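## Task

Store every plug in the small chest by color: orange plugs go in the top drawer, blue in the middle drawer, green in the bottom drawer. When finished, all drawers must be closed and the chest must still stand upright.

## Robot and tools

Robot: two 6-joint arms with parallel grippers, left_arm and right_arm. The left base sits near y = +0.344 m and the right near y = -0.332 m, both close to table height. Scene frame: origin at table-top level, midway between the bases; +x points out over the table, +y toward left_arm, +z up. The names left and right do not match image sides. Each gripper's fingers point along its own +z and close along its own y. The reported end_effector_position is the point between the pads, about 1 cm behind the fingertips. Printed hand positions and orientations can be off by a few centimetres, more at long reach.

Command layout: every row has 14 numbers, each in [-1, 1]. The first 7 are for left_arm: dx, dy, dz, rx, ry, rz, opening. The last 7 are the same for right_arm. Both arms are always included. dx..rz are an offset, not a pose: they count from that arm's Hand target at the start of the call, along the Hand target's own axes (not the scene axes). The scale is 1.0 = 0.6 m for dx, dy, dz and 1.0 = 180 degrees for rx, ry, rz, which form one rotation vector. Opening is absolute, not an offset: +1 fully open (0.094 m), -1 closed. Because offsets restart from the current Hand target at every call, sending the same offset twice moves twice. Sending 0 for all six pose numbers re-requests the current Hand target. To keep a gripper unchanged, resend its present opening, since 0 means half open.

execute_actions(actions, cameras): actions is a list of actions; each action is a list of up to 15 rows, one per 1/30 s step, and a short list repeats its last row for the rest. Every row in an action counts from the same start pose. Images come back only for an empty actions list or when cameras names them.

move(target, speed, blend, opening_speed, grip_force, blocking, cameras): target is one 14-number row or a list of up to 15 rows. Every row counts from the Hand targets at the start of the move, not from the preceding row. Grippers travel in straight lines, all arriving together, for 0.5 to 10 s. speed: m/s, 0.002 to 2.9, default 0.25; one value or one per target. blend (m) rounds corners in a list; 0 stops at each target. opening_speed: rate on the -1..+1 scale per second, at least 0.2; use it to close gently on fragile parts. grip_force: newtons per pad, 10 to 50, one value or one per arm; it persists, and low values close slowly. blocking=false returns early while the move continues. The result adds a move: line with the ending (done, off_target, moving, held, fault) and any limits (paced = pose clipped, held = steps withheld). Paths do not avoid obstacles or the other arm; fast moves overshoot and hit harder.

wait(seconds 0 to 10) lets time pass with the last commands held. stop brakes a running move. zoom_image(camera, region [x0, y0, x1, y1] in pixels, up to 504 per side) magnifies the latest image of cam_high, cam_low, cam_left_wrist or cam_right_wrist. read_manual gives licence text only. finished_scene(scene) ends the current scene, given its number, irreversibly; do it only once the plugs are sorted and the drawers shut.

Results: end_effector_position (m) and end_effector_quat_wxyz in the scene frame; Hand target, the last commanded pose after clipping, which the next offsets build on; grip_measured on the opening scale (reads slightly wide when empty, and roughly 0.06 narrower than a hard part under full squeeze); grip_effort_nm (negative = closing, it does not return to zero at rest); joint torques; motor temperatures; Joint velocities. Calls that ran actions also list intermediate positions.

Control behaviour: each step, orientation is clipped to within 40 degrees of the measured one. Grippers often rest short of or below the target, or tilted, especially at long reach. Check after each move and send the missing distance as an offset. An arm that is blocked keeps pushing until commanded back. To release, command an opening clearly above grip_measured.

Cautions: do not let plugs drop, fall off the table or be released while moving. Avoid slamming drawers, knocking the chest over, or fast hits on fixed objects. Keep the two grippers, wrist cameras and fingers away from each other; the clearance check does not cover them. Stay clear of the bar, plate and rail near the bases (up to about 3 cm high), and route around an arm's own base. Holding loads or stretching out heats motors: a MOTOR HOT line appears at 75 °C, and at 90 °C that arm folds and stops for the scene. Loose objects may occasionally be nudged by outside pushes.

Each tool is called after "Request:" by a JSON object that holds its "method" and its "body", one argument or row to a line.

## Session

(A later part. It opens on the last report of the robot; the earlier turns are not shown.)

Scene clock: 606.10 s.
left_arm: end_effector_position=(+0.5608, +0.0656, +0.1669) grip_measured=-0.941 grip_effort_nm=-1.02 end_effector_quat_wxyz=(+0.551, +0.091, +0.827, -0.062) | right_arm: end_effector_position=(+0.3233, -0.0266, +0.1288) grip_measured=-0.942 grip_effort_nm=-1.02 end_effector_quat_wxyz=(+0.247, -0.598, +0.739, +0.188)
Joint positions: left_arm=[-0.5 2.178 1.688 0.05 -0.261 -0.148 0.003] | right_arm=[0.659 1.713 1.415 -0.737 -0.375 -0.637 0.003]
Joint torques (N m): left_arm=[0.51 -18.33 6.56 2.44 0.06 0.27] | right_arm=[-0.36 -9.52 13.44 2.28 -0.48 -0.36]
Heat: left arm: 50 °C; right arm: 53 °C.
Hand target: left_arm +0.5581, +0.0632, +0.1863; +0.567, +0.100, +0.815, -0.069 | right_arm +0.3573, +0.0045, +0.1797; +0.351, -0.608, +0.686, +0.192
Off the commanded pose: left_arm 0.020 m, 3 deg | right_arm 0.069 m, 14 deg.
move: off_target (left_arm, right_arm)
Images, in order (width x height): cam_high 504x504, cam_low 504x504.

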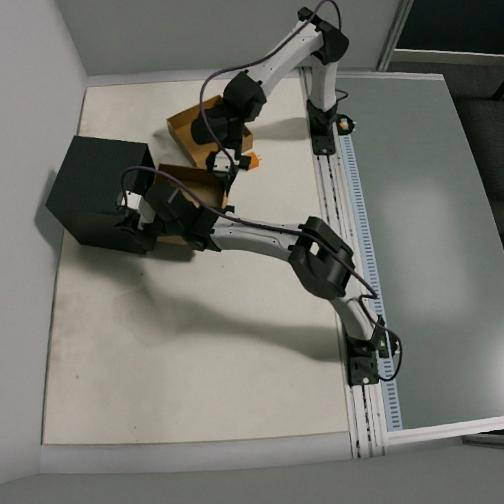

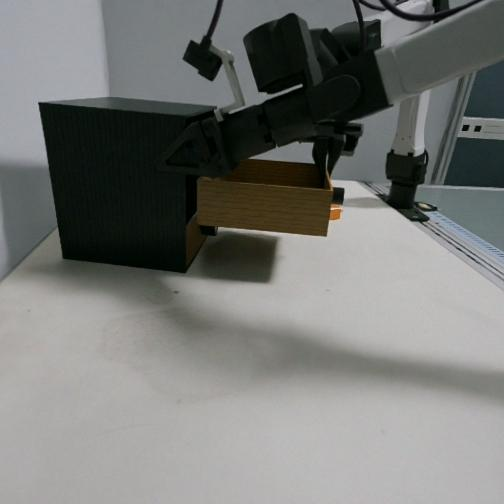

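Request:
{"method": "move", "body": {
  "target": [0,0,0,0,0,0,-1,0.008,-0.05,0.004,0,0,0,-1],
  "speed": 0.06,
  "cameras": ["cam_low","cam_high"]
}}

Request:
{"method": "zoom_image", "body": {
  "camera": "cam_low",
  "region": [140, 80, 400, 290]
}}

Request:
{"method": "zoom_image", "body": {
  "camera": "cam_high",
  "region": [100, 120, 260, 280]
}}

Scene clock: 608.20 s.
left_arm: end_effector_position=(+0.5611, +0.0655, +0.1675) grip_measured=-0.941 grip_effort_nm=-1.02 end_effector_quat_wxyz=(+0.552, +0.091, +0.826, -0.063) | right_arm: end_effector_position=(+0.3422, -0.0271, +0.1310) grip_measured=-0.942 grip_effort_nm=-1.02 end_effector_quat_wxyz=(+0.240, -0.597, +0.737, +0.207)
Joint positions: left_arm=[-0.5 2.178 1.688 0.053 -0.261 -0.148 0.003] | right_arm=[0.611 1.789 1.517 -0.793 -0.438 -0.678 0.003]
Joint torques (N m): left_arm=[0.32 -18.69 6.54 2.36 0.04 0.3] | right_arm=[-1.39 -9.8 13.65 2.32 -0.3 -0.43]
Heat: left arm: 51 °C; right arm: 52 °C.
Hand target: left_arm +0.5581, +0.0632, +0.1863; +0.567, +0.100, +0.814, -0.069 | right_arm +0.3868, -0.0029, +0.1795; +0.351, -0.608, +0.686, +0.192
Off the commanded pose: left_arm 0.019 m, 3 deg | right_arm 0.070 m, 14 deg.
move: off_target (left_arm, right_arm)
Images, in order (width x height): cam_high 504x504, cam_low 504x504.

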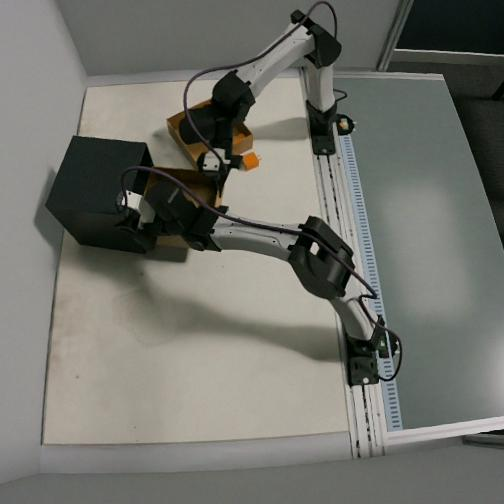

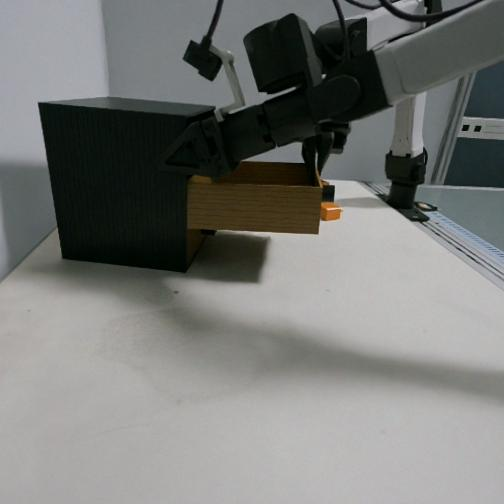

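Scaled by 1.938 from the camera's 504x504 image, which has a finer 720x720 frame.

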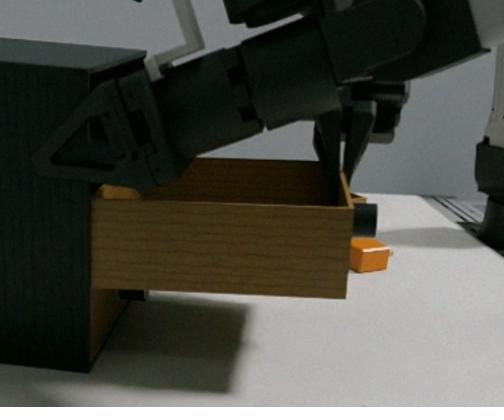

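Scaled by 3.150 from the camera's 504x504 image, which has a finer 720x720 frame.

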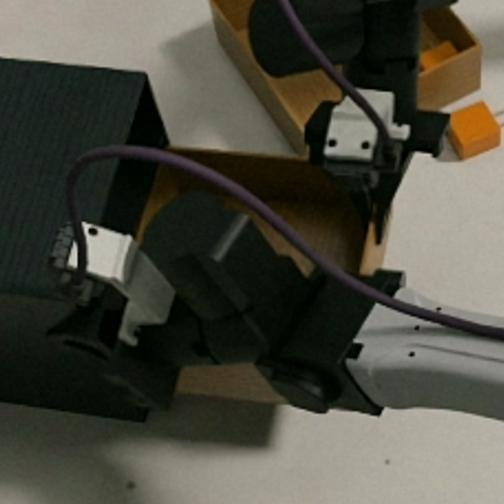

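Request:
{"method": "move", "body": {
  "target": [0,0,0,0,0,0,-1,-0.012,0.05,-0.01,0.015,0,0,-1],
  "speed": 0.08,
  "cameras": ["cam_low","cam_high"]
}}

Request:
{"method": "zoom_image", "body": {
  "camera": "cam_low",
  "region": [140, 80, 400, 290]
}}

Request:
{"method": "zoom_image", "body": {
  "camera": "cam_high",
  "region": [100, 120, 260, 280]
}}

Scene clock: 610.87 s.
left_arm: end_effector_position=(+0.5611, +0.0655, +0.1675) grip_measured=-0.941 grip_effort_nm=-1.02 end_effector_quat_wxyz=(+0.552, +0.091, +0.826, -0.063) | right_arm: end_effector_position=(+0.3321, -0.0173, +0.1193) grip_measured=-0.942 grip_effort_nm=-1.02 end_effector_quat_wxyz=(+0.247, -0.598, +0.741, +0.182)
Joint positions: left_arm=[-0.5 2.178 1.688 0.053 -0.261 -0.148 0.003] | right_arm=[0.671 1.761 1.438 -0.708 -0.356 -0.627 0.003]
Joint torques (N m): left_arm=[0.49 -18.56 6.45 2.42 0.01 0.23] | right_arm=[0.08 -16.09 9.14 2.33 -0.22 -0.19]
Heat: left arm: 52 °C; right arm: 52 °C.
Hand target: left_arm +0.5581, +0.0632, +0.1863; +0.567, +0.100, +0.814, -0.069 | right_arm +0.3565, +0.0036, +0.1837; +0.366, -0.599, +0.690, +0.175
Off the commanded pose: left_arm 0.019 m, 3 deg | right_arm 0.072 m, 15 deg.
move: off_target (left_arm, right_arm)
Images, in order (width x height): cam_high 504x504, cam_low 504x504.

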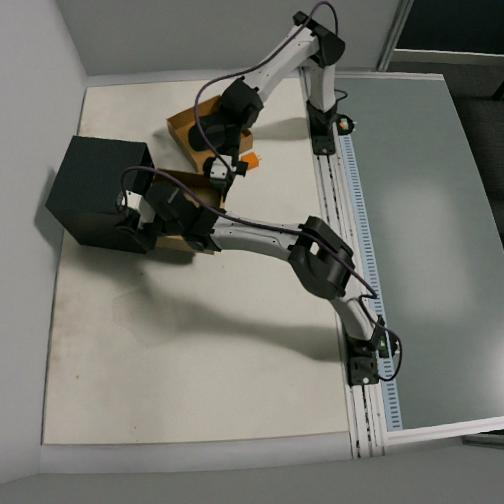

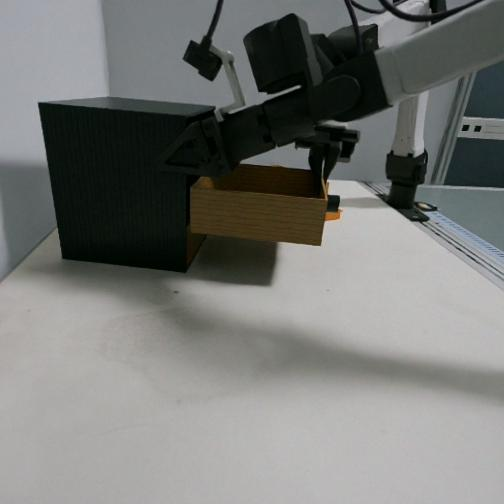

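Scaled by 1.938 from the camera's 504x504 image, which has a finer 720x720 frame.

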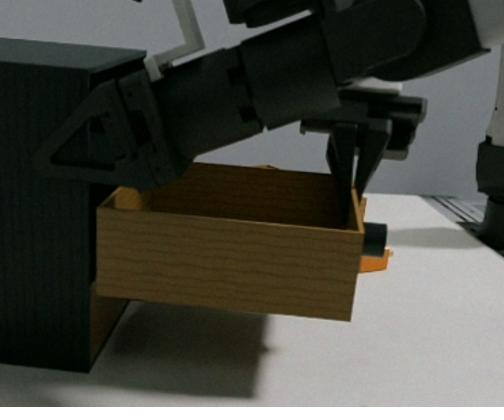

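Scaled by 3.150 from the camera's 504x504 image, which has a finer 720x720 frame.

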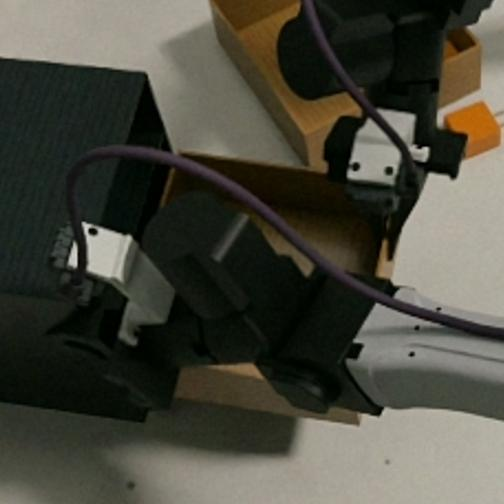

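Request:
{"method": "move", "body": {
  "target": [0,0,0,0,0,0,-1,-0.012,0.008,-0.033,0,0,0,-1],
  "speed": 0.08,
  "cameras": ["cam_low","cam_high"]
}}

Request:
{"method": "zoom_image", "body": {
  "camera": "cam_low",
  "region": [140, 80, 400, 290]
}}

Request:
{"method": "zoom_image", "body": {
  "camera": "cam_high",
  "region": [100, 120, 260, 280]
}}

Scene clock: 612.90 s.
left_arm: end_effector_position=(+0.5611, +0.0655, +0.1675) grip_measured=-0.941 grip_effort_nm=-1.02 end_effector_quat_wxyz=(+0.552, +0.091, +0.826, -0.063) | right_arm: end_effector_position=(+0.3240, -0.0239, +0.1317) grip_measured=-0.942 grip_effort_nm=-1.02 end_effector_quat_wxyz=(+0.249, -0.597, +0.741, +0.181)
Joint positions: left_arm=[-0.5 2.178 1.688 0.053 -0.261 -0.148 0.003] | right_arm=[0.671 1.714 1.429 -0.741 -0.355 -0.624 0.003]
Joint torques (N m): left_arm=[0.1 -18.52 6.52 2.36 0.04 0.27] | right_arm=[0.24 -15.92 10.82 2.14 -0.22 -0.19]
Heat: left arm: 52 °C; right arm: 53 °C.
Hand target: left_arm +0.5581, +0.0632, +0.1863; +0.567, +0.100, +0.814, -0.069 | right_arm +0.3461, -0.0037, +0.2015; +0.366, -0.599, +0.690, +0.175
Off the commanded pose: left_arm 0.019 m, 3 deg | right_arm 0.076 m, 15 deg.
move: off_target (left_arm, right_arm)
Images, in order (width x height): cam_high 504x504, cam_low 504x504.

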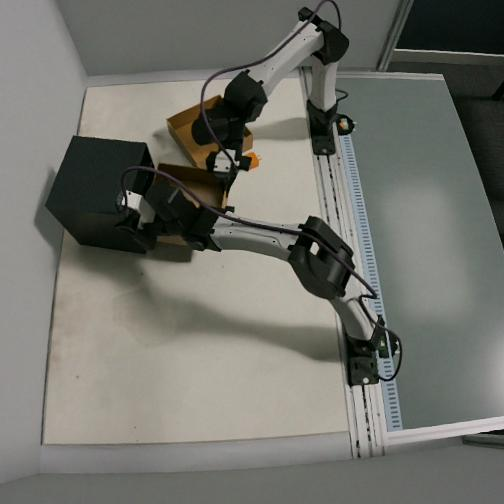

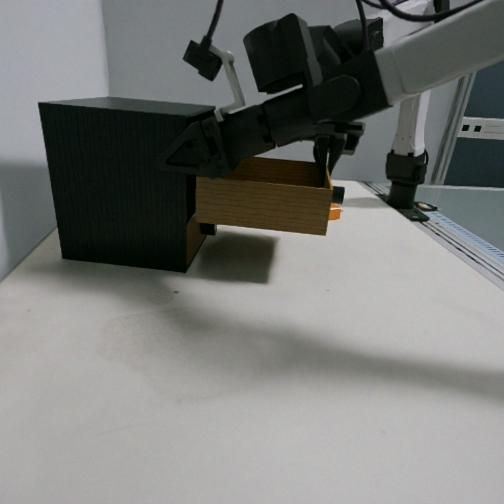

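Scaled by 1.938 from the camera's 504x504 image, which has a finer 720x720 frame.

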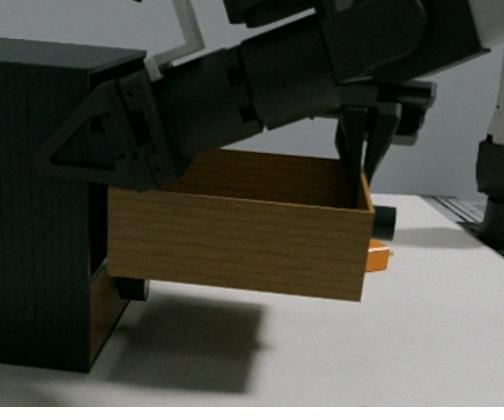

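Scaled by 3.150 from the camera's 504x504 image, which has a finer 720x720 frame.

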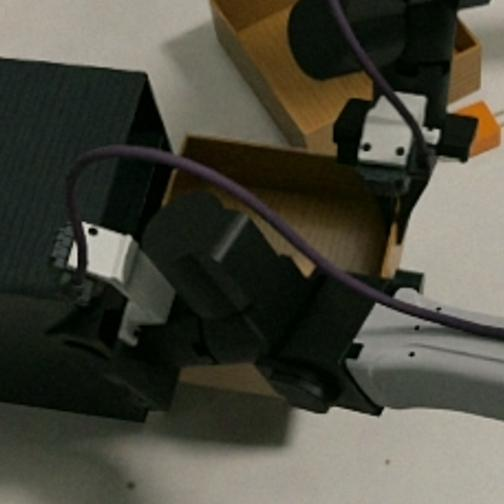

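Request:
{"method": "move", "body": {
  "target": [0,0,0,0,0,0,-1,0.0145,-0.047,0.0085,0,0,0,-1],
  "speed": 0.06,
  "cameras": ["cam_low","cam_high"]
}}

Request:
{"method": "zoom_image", "body": {
  "camera": "cam_low",
  "region": [140, 80, 400, 290]
}}

Request:
{"method": "zoom_image", "body": {
  "camera": "cam_high",
  "region": [100, 120, 260, 280]
}}

Scene clock: 614.97 s.
left_arm: end_effector_position=(+0.5611, +0.0653, +0.1676) grip_measured=-0.941 grip_effort_nm=-1.02 end_effector_quat_wxyz=(+0.552, +0.091, +0.826, -0.063) | right_arm: end_effector_position=(+0.3333, -0.0406, +0.1419) grip_measured=-0.942 grip_effort_nm=-1.02 end_effector_quat_wxyz=(+0.251, -0.594, +0.743, +0.182)
Joint positions: left_arm=[-0.5 2.178 1.688 0.053 -0.259 -0.149 0.003] | right_arm=[0.617 1.704 1.459 -0.794 -0.381 -0.667 0.003]
Joint torques (N m): left_arm=[0.06 -18.48 6.57 2.36 0.09 0.21] | right_arm=[-0.95 -9.73 13.93 2.38 -0.4 -0.31]
Heat: left arm: 52 °C; right arm: 54 °C.
Hand target: left_arm +0.5581, +0.0632, +0.1863; +0.567, +0.100, +0.814, -0.069 | right_arm +0.3745, -0.0125, +0.1972; +0.366, -0.599, +0.690, +0.175
Off the commanded pose: left_arm 0.019 m, 2 deg | right_arm 0.075 m, 15 deg.
move: off_target (left_arm, right_arm)
Images, in order (width x height): cam_high 504x504, cam_low 504x504.

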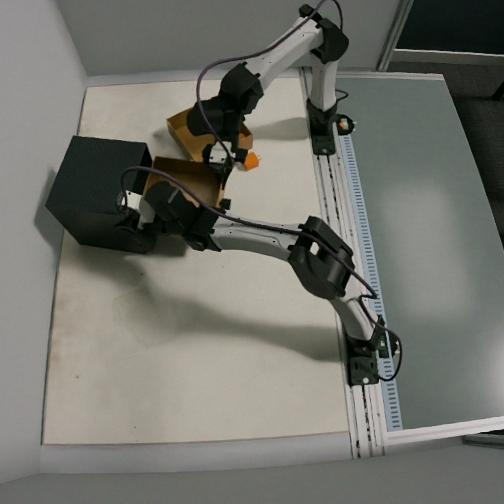

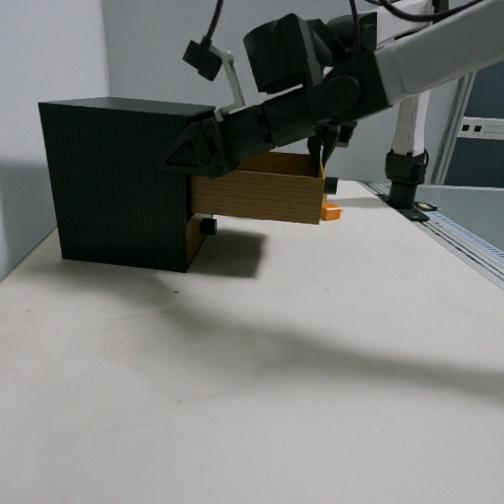

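Scaled by 1.938 from the camera's 504x504 image, which has a finer 720x720 frame.

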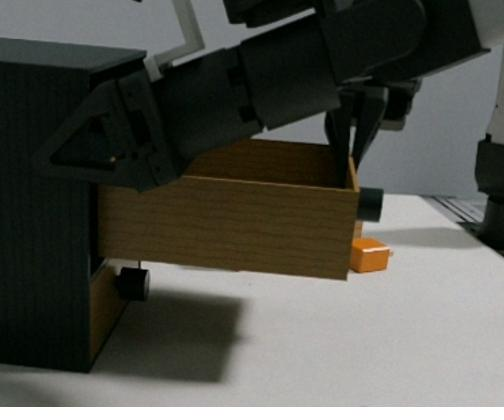

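Scaled by 3.150 from the camera's 504x504 image, which has a finer 720x720 frame.

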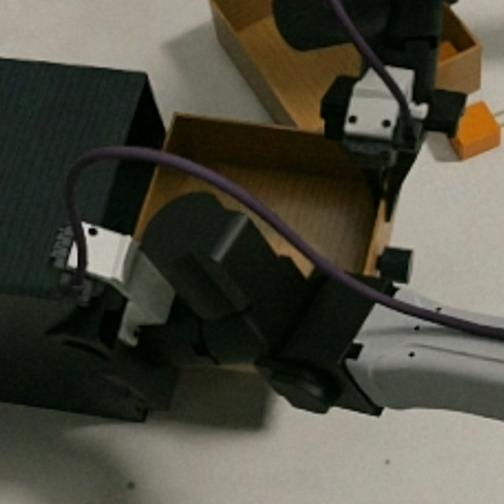

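Request:
{"method": "move", "body": {
  "target": [0,0,0,0,0,0,-1,0.004,-0.006,0.0315,0,0,0,-1],
  "speed": 0.06,
  "cameras": ["cam_low","cam_high"]
}}

Request:
{"method": "zoom_image", "body": {
  "camera": "cam_low",
  "region": [140, 80, 400, 290]
}}

Request:
{"method": "zoom_image", "body": {
  "camera": "cam_high",
  "region": [100, 120, 260, 280]
}}

Scene clock: 617.07 s.
left_arm: end_effector_position=(+0.5611, +0.0653, +0.1676) grip_measured=-0.941 grip_effort_nm=-1.02 end_effector_quat_wxyz=(+0.552, +0.091, +0.826, -0.063) | right_arm: end_effector_position=(+0.3393, -0.0337, +0.1324) grip_measured=-0.942 grip_effort_nm=-1.02 end_effector_quat_wxyz=(+0.250, -0.595, +0.741, +0.187)
Joint positions: left_arm=[-0.5 2.178 1.688 0.053 -0.259 -0.149 0.003] | right_arm=[0.619 1.743 1.466 -0.765 -0.391 -0.667 0.003]
Joint torques (N m): left_arm=[0.29 -18.54 6.48 2.41 0.07 0.24] | right_arm=[-0.36 -9.39 13.6 2.53 -0.28 -0.23]
Heat: left arm: 53 °C; right arm: 54 °C.
Hand target: left_arm +0.5581, +0.0632, +0.1863; +0.567, +0.100, +0.814, -0.069 | right_arm +0.3834, -0.0022, +0.1835; +0.366, -0.599, +0.690, +0.175
Off the commanded pose: left_arm 0.019 m, 2 deg | right_arm 0.074 m, 15 deg.
move: off_target (left_arm, right_arm)
Images, in order (width x height): cam_high 504x504, cam_low 504x504.

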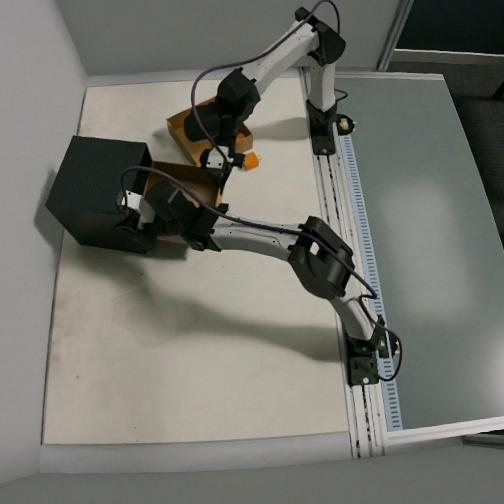

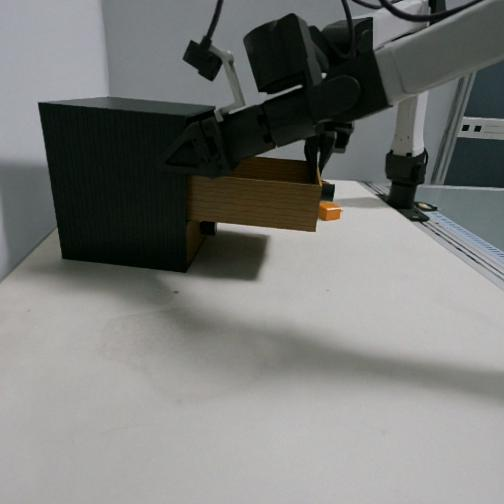

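Scaled by 1.938 from the camera's 504x504 image, which has a finer 720x720 frame.

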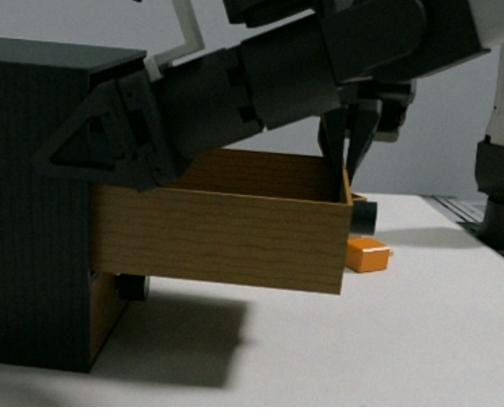

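Scaled by 3.150 from the camera's 504x504 image, which has a finer 720x720 frame.

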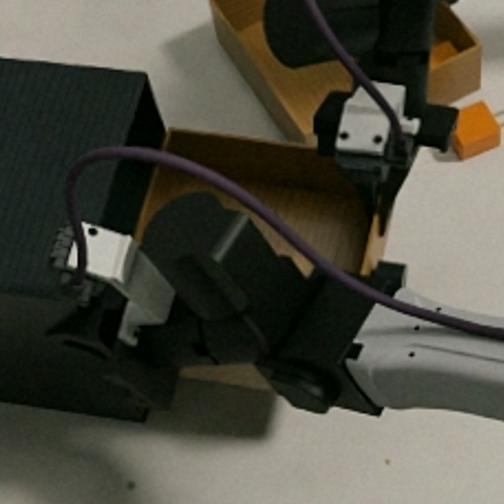

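Request:
{"method": "move", "body": {
  "target": [
    [0,0,0,0,0,0,-1,0.001,-0.001,0.012,0,0,0,-1],
    [0,0,0,0,0,0,-1,0.006,-0.047,0.018,0,0,0,-1]
  ],
  "speed": 0.06,
  "cameras": ["cam_low","cam_high"]
}}

Request:
{"method": "zoom_image", "body": {
  "camera": "cam_low",
  "region": [140, 80, 400, 290]
}}

Request:
{"method": "zoom_image", "body": {
  "camera": "cam_high",
  "region": [100, 120, 260, 280]
}}

Scene clock: 619.97 s.
left_arm: end_effector_position=(+0.5622, +0.0690, +0.1681) grip_measured=-0.941 grip_effort_nm=-1.02 end_effector_quat_wxyz=(+0.555, +0.075, +0.826, -0.061) | right_arm: end_effector_position=(+0.3560, -0.0261, +0.1354) grip_measured=-0.943 grip_effort_nm=-1.02 end_effector_quat_wxyz=(+0.243, -0.593, +0.742, +0.199)
Joint positions: left_arm=[-0.5 2.178 1.685 0.058 -0.282 -0.171 0.003] | right_arm=[0.601 1.826 1.584 -0.818 -0.423 -0.676 0.003]
Joint torques (N m): left_arm=[0.35 -18.62 6.82 2.3 0.19 0.5] | right_arm=[-2.55 -8.8 13.33 2.66 -0.21 -0.51]
Motor temperatures (°C): left_arm=[17 54 39 44 18 20 22] | right_arm=[18 54 44 33 16 20 22]
Heat: left arm: 54 °C; right arm: 54 °C.
Hand target: left_arm +0.5581, +0.0632, +0.1862; +0.567, +0.100, +0.815, -0.069 | right_arm +0.4136, -0.0036, +0.1792; +0.366, -0.599, +0.690, +0.175
Off the commanded pose: left_arm 0.020 m, 4 deg | right_arm 0.076 m, 15 deg.
move: off_target (left_arm, right_arm)
Images, in order (width x height): cam_high 504x504, cam_low 504x504.

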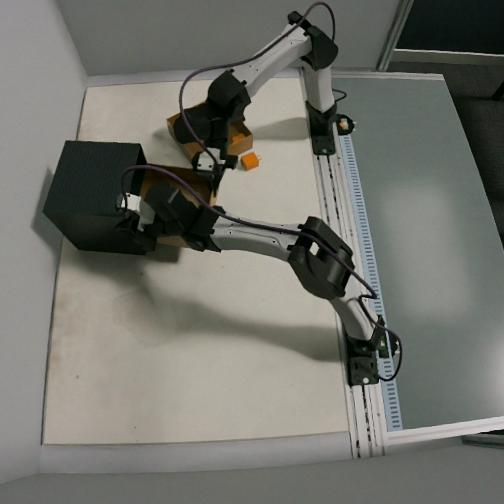

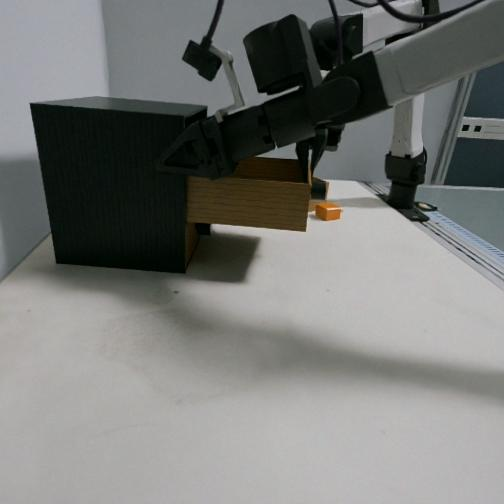

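Scaled by 1.938 from the camera's 504x504 image, which has a finer 720x720 frame.

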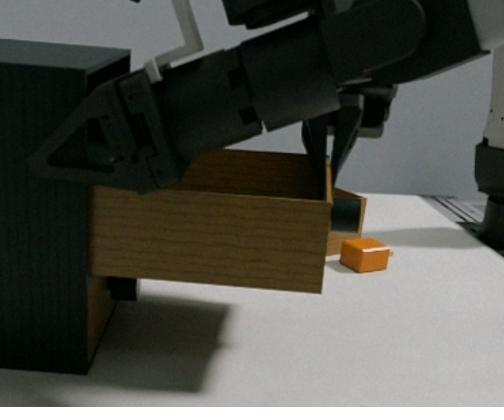

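Scaled by 3.150 from the camera's 504x504 image, which has a finer 720x720 frame.

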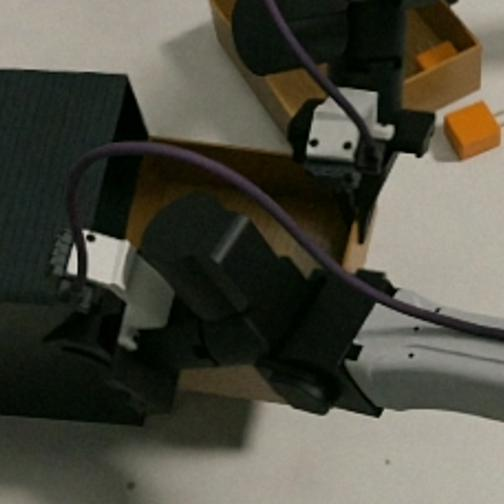

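Request:
{"method": "move", "body": {
  "target": [
    [0,0,0,0,0,0,-1,0.004,0.05,-0.005,0,0,0,-1],
    [0,0,0,0,0,0,-1,0.023,0.058,-0.037,-0.026,0.011,-0.025,-1]
  ],
  "speed": 0.1,
  "cameras": ["cam_low","cam_high"]
}}

Request:
{"method": "zoom_image", "body": {
  "camera": "cam_low",
  "region": [140, 80, 400, 290]
}}

Request:
{"method": "zoom_image", "body": {
  "camera": "cam_high",
  "region": [100, 120, 260, 280]
}}

Scene clock: 624.93 s.
left_arm: end_effector_position=(+0.5627, +0.0707, +0.1679) grip_measured=-0.941 grip_effort_nm=-1.02 end_effector_quat_wxyz=(+0.555, +0.074, +0.826, -0.058) | right_arm: end_effector_position=(+0.3606, -0.0373, +0.1187) grip_measured=-0.943 grip_effort_nm=-1.02 end_effector_quat_wxyz=(-0.253, +0.641, -0.704, -0.169)
Joint positions: left_arm=[-0.498 2.178 1.685 0.057 -0.285 -0.169 0.003] | right_arm=[0.58 1.823 1.524 -0.772 -0.406 -0.831 0.003]
Joint torques (N m): left_arm=[0.34 -18.47 6.75 2.3 0.25 0.47] | right_arm=[-0.54 -14.63 11.59 1.52 -0.75 -0.12]
Motor temperatures (°C): left_arm=[17 55 39 43 18 20 22] | right_arm=[18 54 44 33 16 20 22]
Heat: left arm: 55 °C; right arm: 54 °C.
Hand target: left_arm +0.5581, +0.0632, +0.1862; +0.567, +0.100, +0.815, -0.069 | right_arm +0.3735, -0.0206, +0.1773; +0.335, -0.643, +0.665, +0.178
Off the commanded pose: left_arm 0.020 m, 4 deg | right_arm 0.062 m, 11 deg.
move: off_target (left_arm, right_arm)
Images, in order (width x height): cam_high 504x504, cam_low 504x504.

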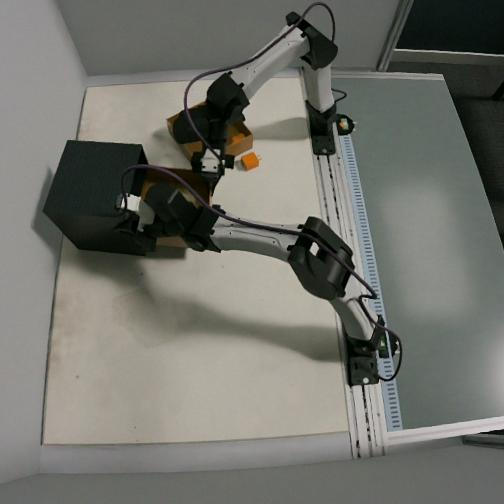

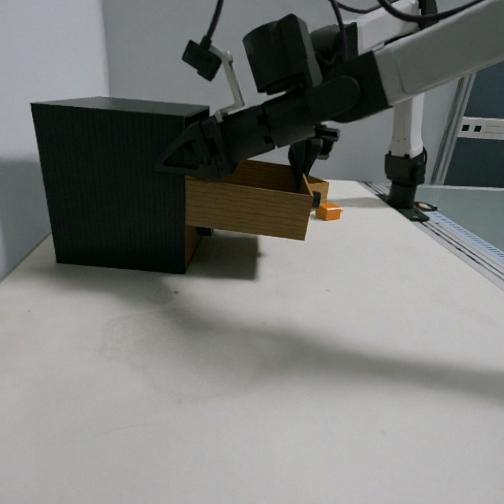

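Scaled by 1.938 from the camera's 504x504 image, which has a finer 720x720 frame.

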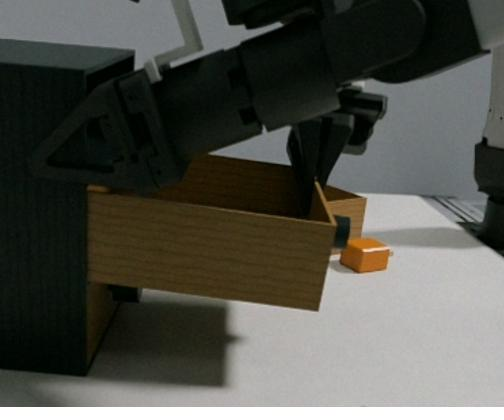

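Scaled by 3.150 from the camera's 504x504 image, which has a finer 720x720 frame.

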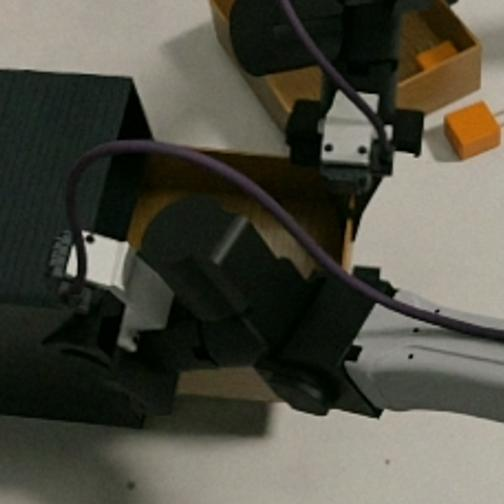

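Request:
{"method": "move", "body": {
  "target": [0,0,0,0,0,0,-1,0.0075,-0.049,0.006,0,0,0,-1],
  "speed": 0.05,
  "cameras": ["cam_low","cam_high","cam_right_wrist"]
}}

Request:
{"method": "zoom_image", "body": {
  "camera": "cam_low",
  "region": [140, 80, 400, 290]
}}

Request:
{"method": "zoom_image", "body": {
  "camera": "cam_high",
  "region": [100, 120, 260, 280]
}}

Scene clock: 627.87 s.
left_arm: end_effector_position=(+0.5627, +0.0707, +0.1679) grip_measured=-0.941 grip_effort_nm=-1.02 end_effector_quat_wxyz=(+0.555, +0.074, +0.826, -0.058) | right_arm: end_effector_position=(+0.3707, -0.0443, +0.1320) grip_measured=-0.943 grip_effort_nm=-1.02 end_effector_quat_wxyz=(-0.245, +0.637, -0.707, -0.188)
Joint positions: left_arm=[-0.498 2.178 1.685 0.057 -0.285 -0.169 0.003] | right_arm=[0.538 1.864 1.633 -0.877 -0.457 -0.86 0.003]
Joint torques (N m): left_arm=[-0.03 -18.4 6.52 2.31 0.23 0.42] | right_arm=[-1.07 -10.71 13.24 1.88 -0.56 -0.25]
Motor temperatures (°C): left_arm=[17 55 38 43 18 20 22] | right_arm=[18 54 44 33 16 20 22]
Heat: left arm: 55 °C; right arm: 54 °C.
Hand target: left_arm +0.5581, +0.0632, +0.1862; +0.567, +0.100, +0.815, -0.069 | right_arm +0.4032, -0.0247, +0.1775; +0.335, -0.643, +0.665, +0.179
Off the commanded pose: left_arm 0.020 m, 4 deg | right_arm 0.059 m, 12 deg.
move: off_target (left_arm, right_arm)
camera_calibration:
cam_right_wrist: T_world_to_cam=[[0.992598, -0.120669, -0.0137385, -0.363248], [-0.118851, -0.988405, 0.094494, -0.00217321], [-0.0249817, -0.0921617, -0.995431, 0.263854], [0, 0, 0, 1]] pos_world=[0.366893, -0.0216634, 0.257863]
Images, in order (width x height): cam_high 504x504, cam_low 504x504, cam_right_wrist 504x504.

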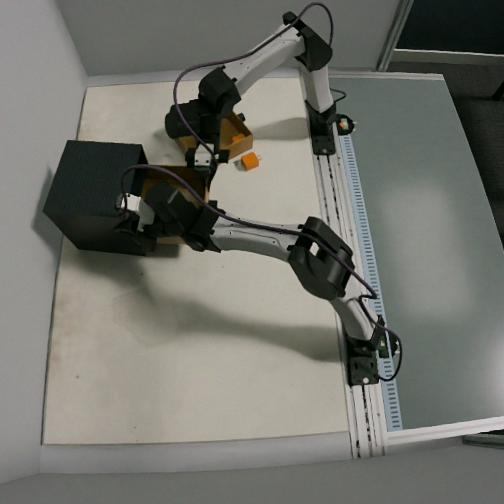

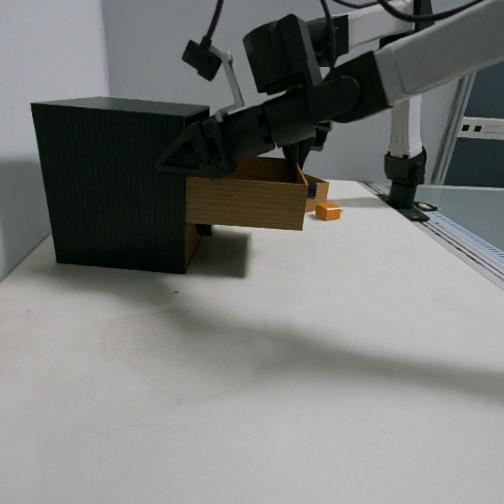

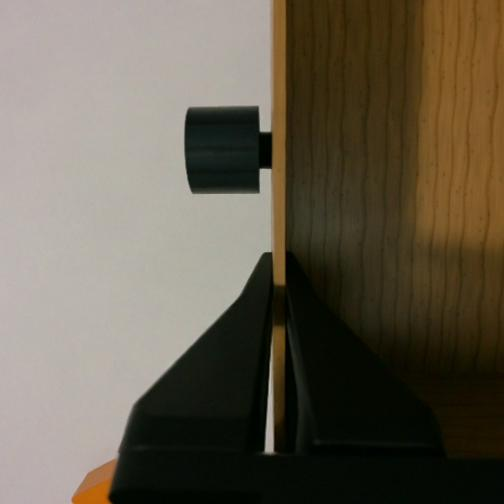

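Scaled by 1.938 from the camera's 504x504 image, which has a finer 720x720 frame.

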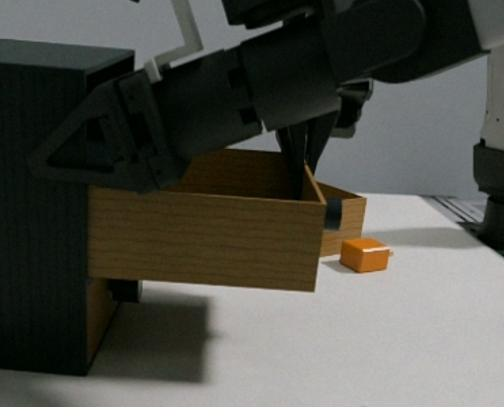

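Scaled by 3.150 from the camera's 504x504 image, which has a finer 720x720 frame.

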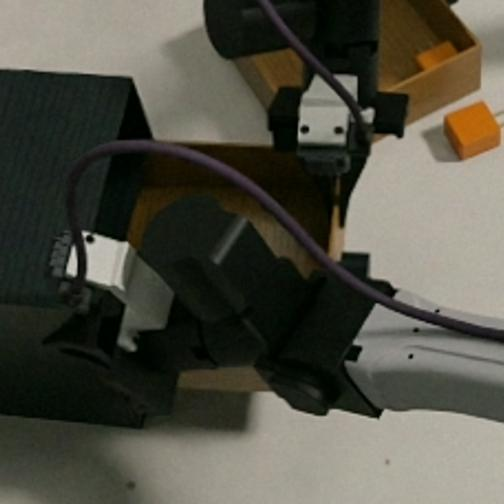

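Request:
{"method": "move", "body": {
  "target": [0,0,0,0,0,0,-1,0.008,-0.08,0.008,0,0,0,-1],
  "speed": 0.06,
  "cameras": ["cam_low","cam_high"]
}}

Request:
{"method": "zoom_image", "body": {
  "camera": "cam_low",
  "region": [140, 80, 400, 290]
}}

Request:
{"method": "zoom_image", "body": {
  "camera": "cam_high",
  "region": [100, 120, 260, 280]
}}

Scene clock: 630.10 s.
left_arm: end_effector_position=(+0.5627, +0.0707, +0.1679) grip_measured=-0.941 grip_effort_nm=-1.02 end_effector_quat_wxyz=(+0.555, +0.074, +0.826, -0.058) | right_arm: end_effector_position=(+0.4211, -0.0494, +0.1334) grip_measured=-0.943 grip_effort_nm=-1.02 end_effector_quat_wxyz=(-0.244, +0.632, -0.711, -0.187)
Joint positions: left_arm=[-0.498 2.178 1.685 0.057 -0.285 -0.169 0.003] | right_arm=[0.471 2.049 1.907 -0.995 -0.481 -0.913 0.003]
Joint torques (N m): left_arm=[0.17 -18.63 6.57 2.28 0.28 0.5] | right_arm=[-0.84 -12.25 13.16 1.82 -0.7 -0.32]
Motor temperatures (°C): left_arm=[17 56 38 43 18 20 22] | right_arm=[18 54 44 32 16 20 22]
Heat: left arm: 56 °C; right arm: 54 °C.
Hand target: left_arm +0.5581, +0.0632, +0.1862; +0.567, +0.100, +0.815, -0.069 | right_arm +0.4512, -0.0302, +0.1803; +0.335, -0.643, +0.665, +0.179
Off the commanded pose: left_arm 0.020 m, 4 deg | right_arm 0.059 m, 12 deg.
move: off_target (left_arm, right_arm)
Images, in order (width x height): cam_high 504x504, cam_low 504x504.

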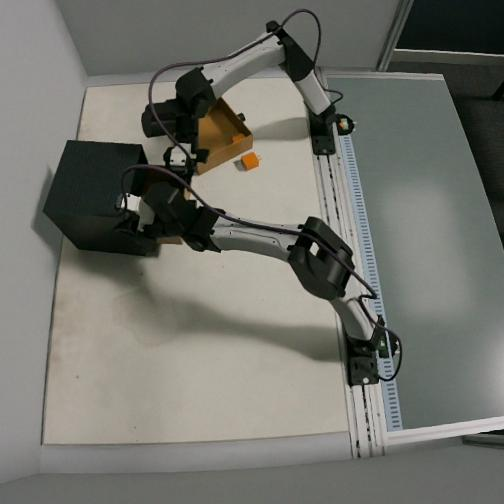

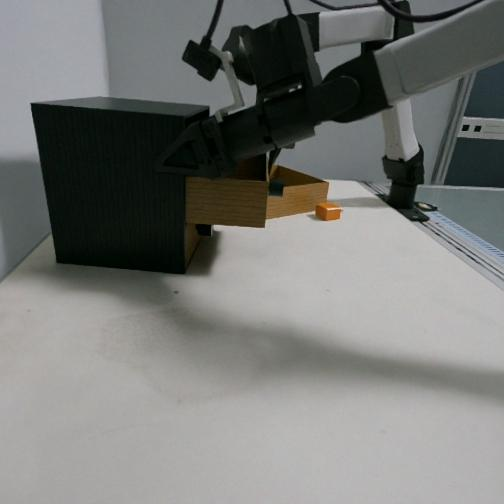

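Scaled by 1.938 from the camera's 504x504 image, which has a finer 720x720 frame.

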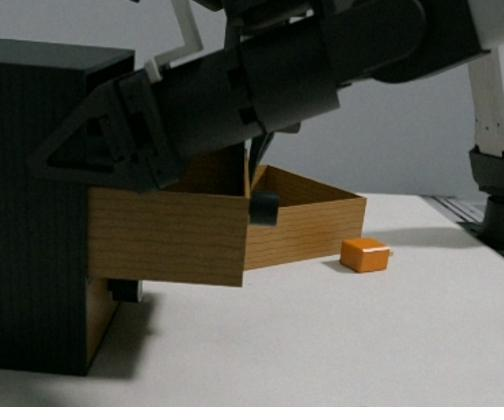

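Scaled by 3.150 from the camera's 504x504 image, which has a finer 720x720 frame.

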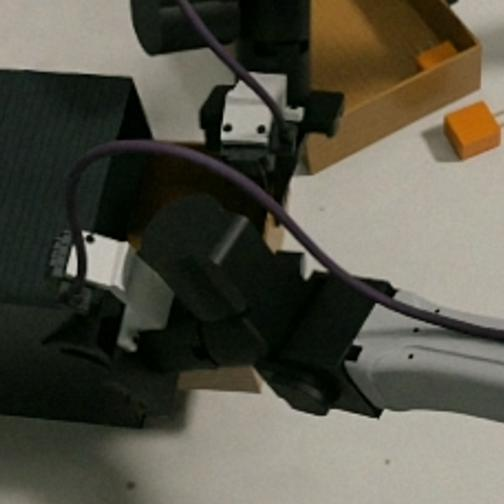

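Request:
{"method": "move", "body": {
  "target": [0,0,0,0,0,0,-1,0.008,-0.085,0.008,0,0,0,-1],
  "speed": 0.06,
  "cameras": ["cam_low","cam_high"]
}}

Request:
{"method": "zoom_image", "body": {
  "camera": "cam_high",
  "region": [100, 120, 260, 280]
}}

Scene clock: 632.47 s.
left_arm: end_effector_position=(+0.5627, +0.0707, +0.1678) grip_measured=-0.941 grip_effort_nm=-1.02 end_effector_quat_wxyz=(+0.555, +0.074, +0.827, -0.058) | right_arm: end_effector_position=(+0.4737, -0.0553, +0.1351) grip_measured=-0.943 grip_effort_nm=-1.02 end_effector_quat_wxyz=(+0.240, -0.627, +0.717, +0.188)
Joint positions: left_arm=[-0.498 2.178 1.685 0.057 -0.285 -0.169 0.003] | right_arm=[0.414 2.315 2.357 -1.212 -0.5 -0.96 0.003]
Joint torques (N m): left_arm=[0.21 -18.35 6.32 2.33 0.31 0.45] | right_arm=[-0.7 -14.02 12.94 1.81 -0.82 -0.39]
Motor temperatures (°C): left_arm=[17 56 38 43 18 20 22] | right_arm=[18 54 45 32 16 20 22]
Heat: left arm: 56 °C; right arm: 54 °C.
Hand target: left_arm +0.5581, +0.0632, +0.1862; +0.567, +0.100, +0.815, -0.069 | right_arm +0.5023, -0.0360, +0.1836; +0.336, -0.643, +0.664, +0.179
Off the commanded pose: left_arm 0.020 m, 4 deg | right_arm 0.059 m, 13 deg.
move: off_target (left_arm, right_arm)
Images, in order (width x height): cam_high 504x504, cam_low 504x504.

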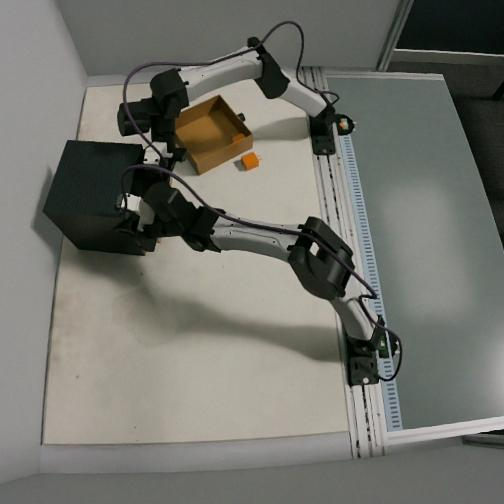

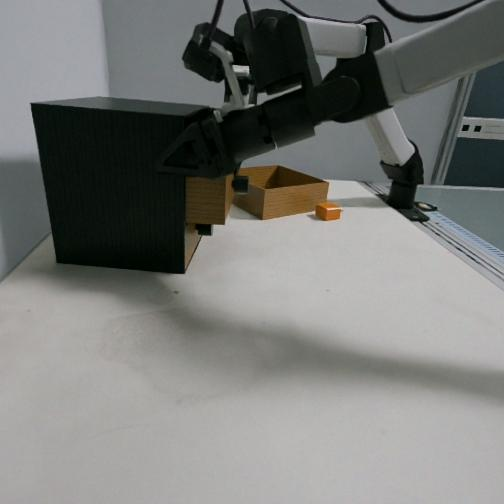

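Scaled by 3.150 from the camera's 504x504 image, which has a finer 720x720 frame.

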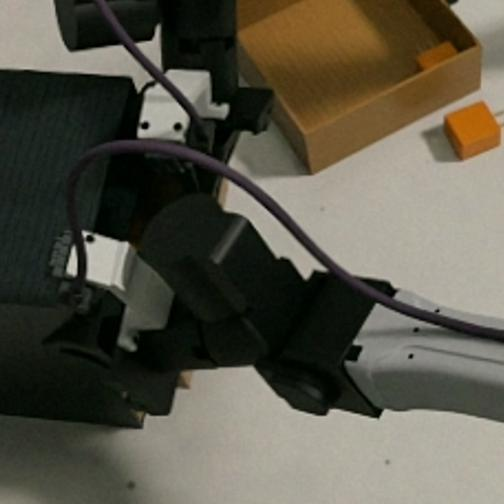

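Request:
{"method": "move", "body": {
  "target": [0,0,0,0,0,0,-1,0,0.02,0,0,0,0,-0.4],
  "opening_speed": 1
}}

Request:
{"method": "move", "body": {
  "target": [
    [0,0,0,0,0,0,-1,0,0.0,-0.13,0,0,0,-0.4],
    [0,0,0,0,0,0,-1,0,0.13,-0.13,0,0,0,-0.4]
  ],
  "speed": 0.12,
  "cameras": ["cam_low","cam_high","cam_right_wrist"]
}}

Scene clock: 634.33 s.
left_arm: end_effector_position=(+0.5627, +0.0707, +0.1678) grip_measured=-0.941 grip_effort_nm=-1.02 end_effector_quat_wxyz=(+0.555, +0.074, +0.827, -0.058) | right_arm: end_effector_position=(+0.4757, -0.0402, +0.1397) grip_measured=-0.402 grip_effort_nm=0.10 end_effector_quat_wxyz=(-0.267, +0.638, -0.693, -0.203)
Joint positions: left_arm=[-0.498 2.178 1.685 0.057 -0.285 -0.169 0.003] | right_arm=[0.424 2.313 2.339 -1.15 -0.552 -0.978 0.028]
Joint torques (N m): left_arm=[-0.13 -18.56 6.53 2.29 0.32 0.43] | right_arm=[-0.55 -17.58 6.64 1.76 -0.32 -0.08]
Motor temperatures (°C): left_arm=[17 57 38 43 18 20 22] | right_arm=[18 56 45 32 16 20 22]
Heat: left arm: 57 °C; right arm: 56 °C.
Hand target: left_arm +0.5581, +0.0632, +0.1862; +0.567, +0.100, +0.815, -0.069 | right_arm +0.4906, -0.0347, +0.1811; -0.335, +0.643, -0.665, -0.178
Off the commanded pose: left_arm 0.020 m, 4 deg | right_arm 0.044 m, 9 deg.
move: off_target (left_arm, right_arm)

Scene clock: 637.17 s.
left_arm: end_effector_position=(+0.5627, +0.0707, +0.1678) grip_measured=-0.941 grip_effort_nm=-1.02 end_effector_quat_wxyz=(+0.555, +0.074, +0.827, -0.058) | right_arm: end_effector_position=(+0.4006, -0.0783, +0.1984) grip_measured=-0.402 grip_effort_nm=0.10 end_effector_quat_wxyz=(-0.308, +0.643, -0.674, -0.191)
Joint positions: left_arm=[-0.498 2.178 1.685 0.057 -0.285 -0.169 0.003] | right_arm=[0.406 1.85 1.822 -1.016 -0.569 -1.003 0.028]
Joint torques (N m): left_arm=[0.24 -18.65 6.68 2.27 0.3 0.41] | right_arm=[-0.02 -13.26 6.52 1.25 -0.22 0.08]
Motor temperatures (°C): left_arm=[17 57 38 43 18 20 22] | right_arm=[18 57 44 31 16 20 22]
Heat: left arm: 57 °C; right arm: 57 °C.
Hand target: left_arm +0.5581, +0.0632, +0.1862; +0.567, +0.100, +0.815, -0.069 | right_arm +0.3977, -0.0785, +0.2215; -0.336, +0.643, -0.665, -0.178
Off the commanded pose: left_arm 0.020 m, 4 deg | right_arm 0.023 m, 4 deg.
move: off_target (left_arm, right_arm)
camera_calibration:
cam_right_wrist: T_world_to_cam=[[0.992151, -0.0962863, 0.0797817, -0.412483], [-0.0957756, -0.995351, -0.0102121, -0.0274597], [0.080394, 0.00249081, -0.99676, 0.293056], [0, 0, 0, 1]] pos_world=[0.383055, -0.0677785, 0.324734]
Images, in order (width x height): cam_high 504x504, cam_low 504x504, cam_right_wrist 504x504.

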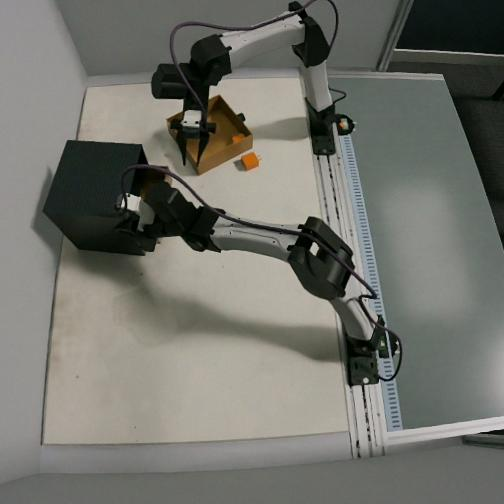

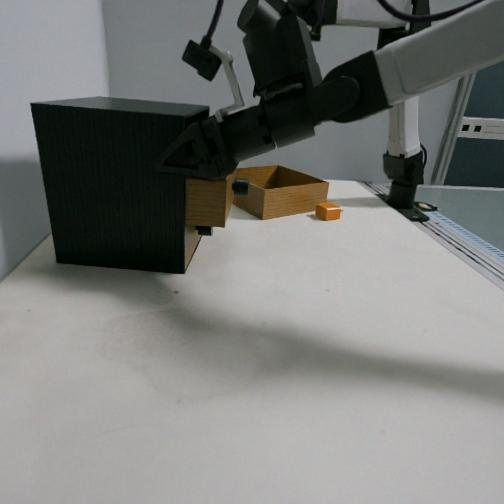

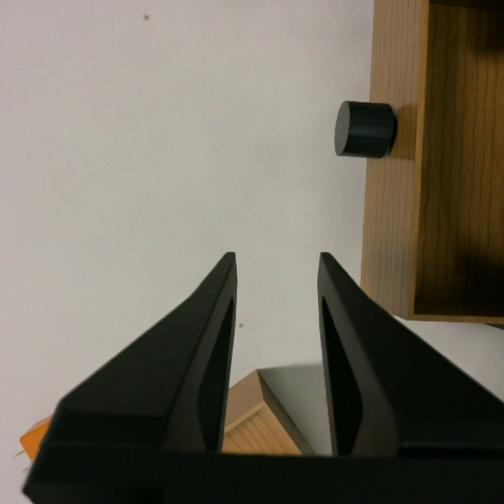

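Request:
{"method": "move", "body": {
  "target": [0,0,0,0,0,0,-1,0.012,0.034,0.19,0,0,0,-1],
  "speed": 0.15,
  "cameras": ["cam_high","cam_right_wrist"]
}}

Scene clock: 639.83 s.
left_arm: end_effector_position=(+0.5627, +0.0707, +0.1678) grip_measured=-0.941 grip_effort_nm=-1.02 end_effector_quat_wxyz=(+0.555, +0.074, +0.827, -0.058) | right_arm: end_effector_position=(+0.3996, -0.0085, +0.1306) grip_measured=-0.990 grip_effort_nm=-0.50 end_effector_quat_wxyz=(-0.329, +0.645, -0.665, -0.181)
Joint positions: left_arm=[-0.498 2.178 1.685 0.057 -0.285 -0.169 0.003] | right_arm=[0.567 1.905 1.591 -0.607 -0.474 -0.853 0]
Joint torques (N m): left_arm=[0.09 -18.47 6.76 2.33 0.31 0.41] | right_arm=[-0.05 -9.2 7.32 1.46 -0.17 0.09]
Motor temperatures (°C): left_arm=[17 58 38 43 18 20 22] | right_arm=[18 57 44 31 16 20 22]
Heat: left arm: 58 °C; right arm: 57 °C.
Hand target: left_arm +0.5581, +0.0632, +0.1862; +0.567, +0.100, +0.815, -0.069 | right_arm +0.4029, -0.0054, +0.1316; -0.336, +0.643, -0.665, -0.178
Off the commanded pose: left_arm 0.020 m, 4 deg | right_arm 0.005 m, 1 deg.
move: off_target (left_arm)
camera_calibration:
cam_right_wrist: T_world_to_cam=[[0.987512, -0.0973395, 0.123874, -0.403357], [-0.0944048, -0.995101, -0.0293586, 0.0430623], [0.126125, 0.0172976, -0.991864, 0.206508], [0, 0, 0, 1]] pos_world=[0.376339, 0.0000166196, 0.256058]
Images, in order (width x height): cam_high 504x504, cam_right_wrist 504x504.

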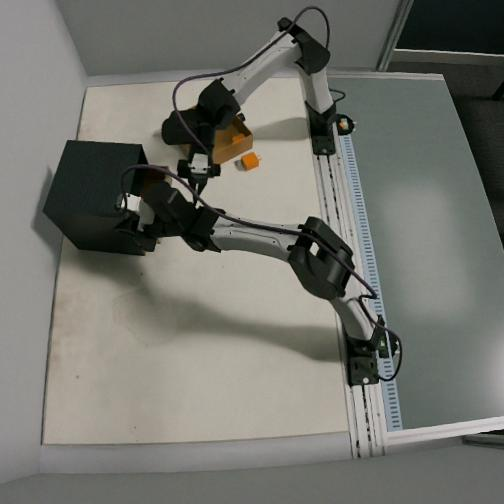

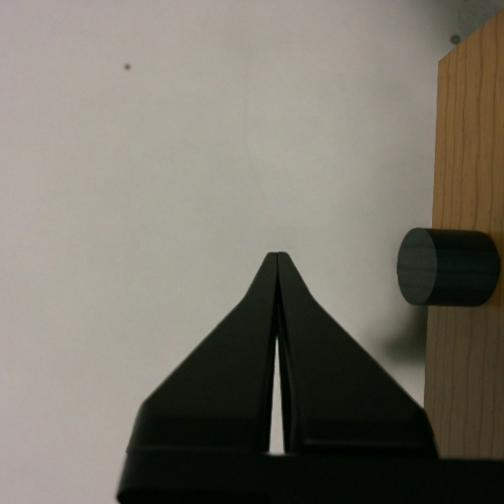

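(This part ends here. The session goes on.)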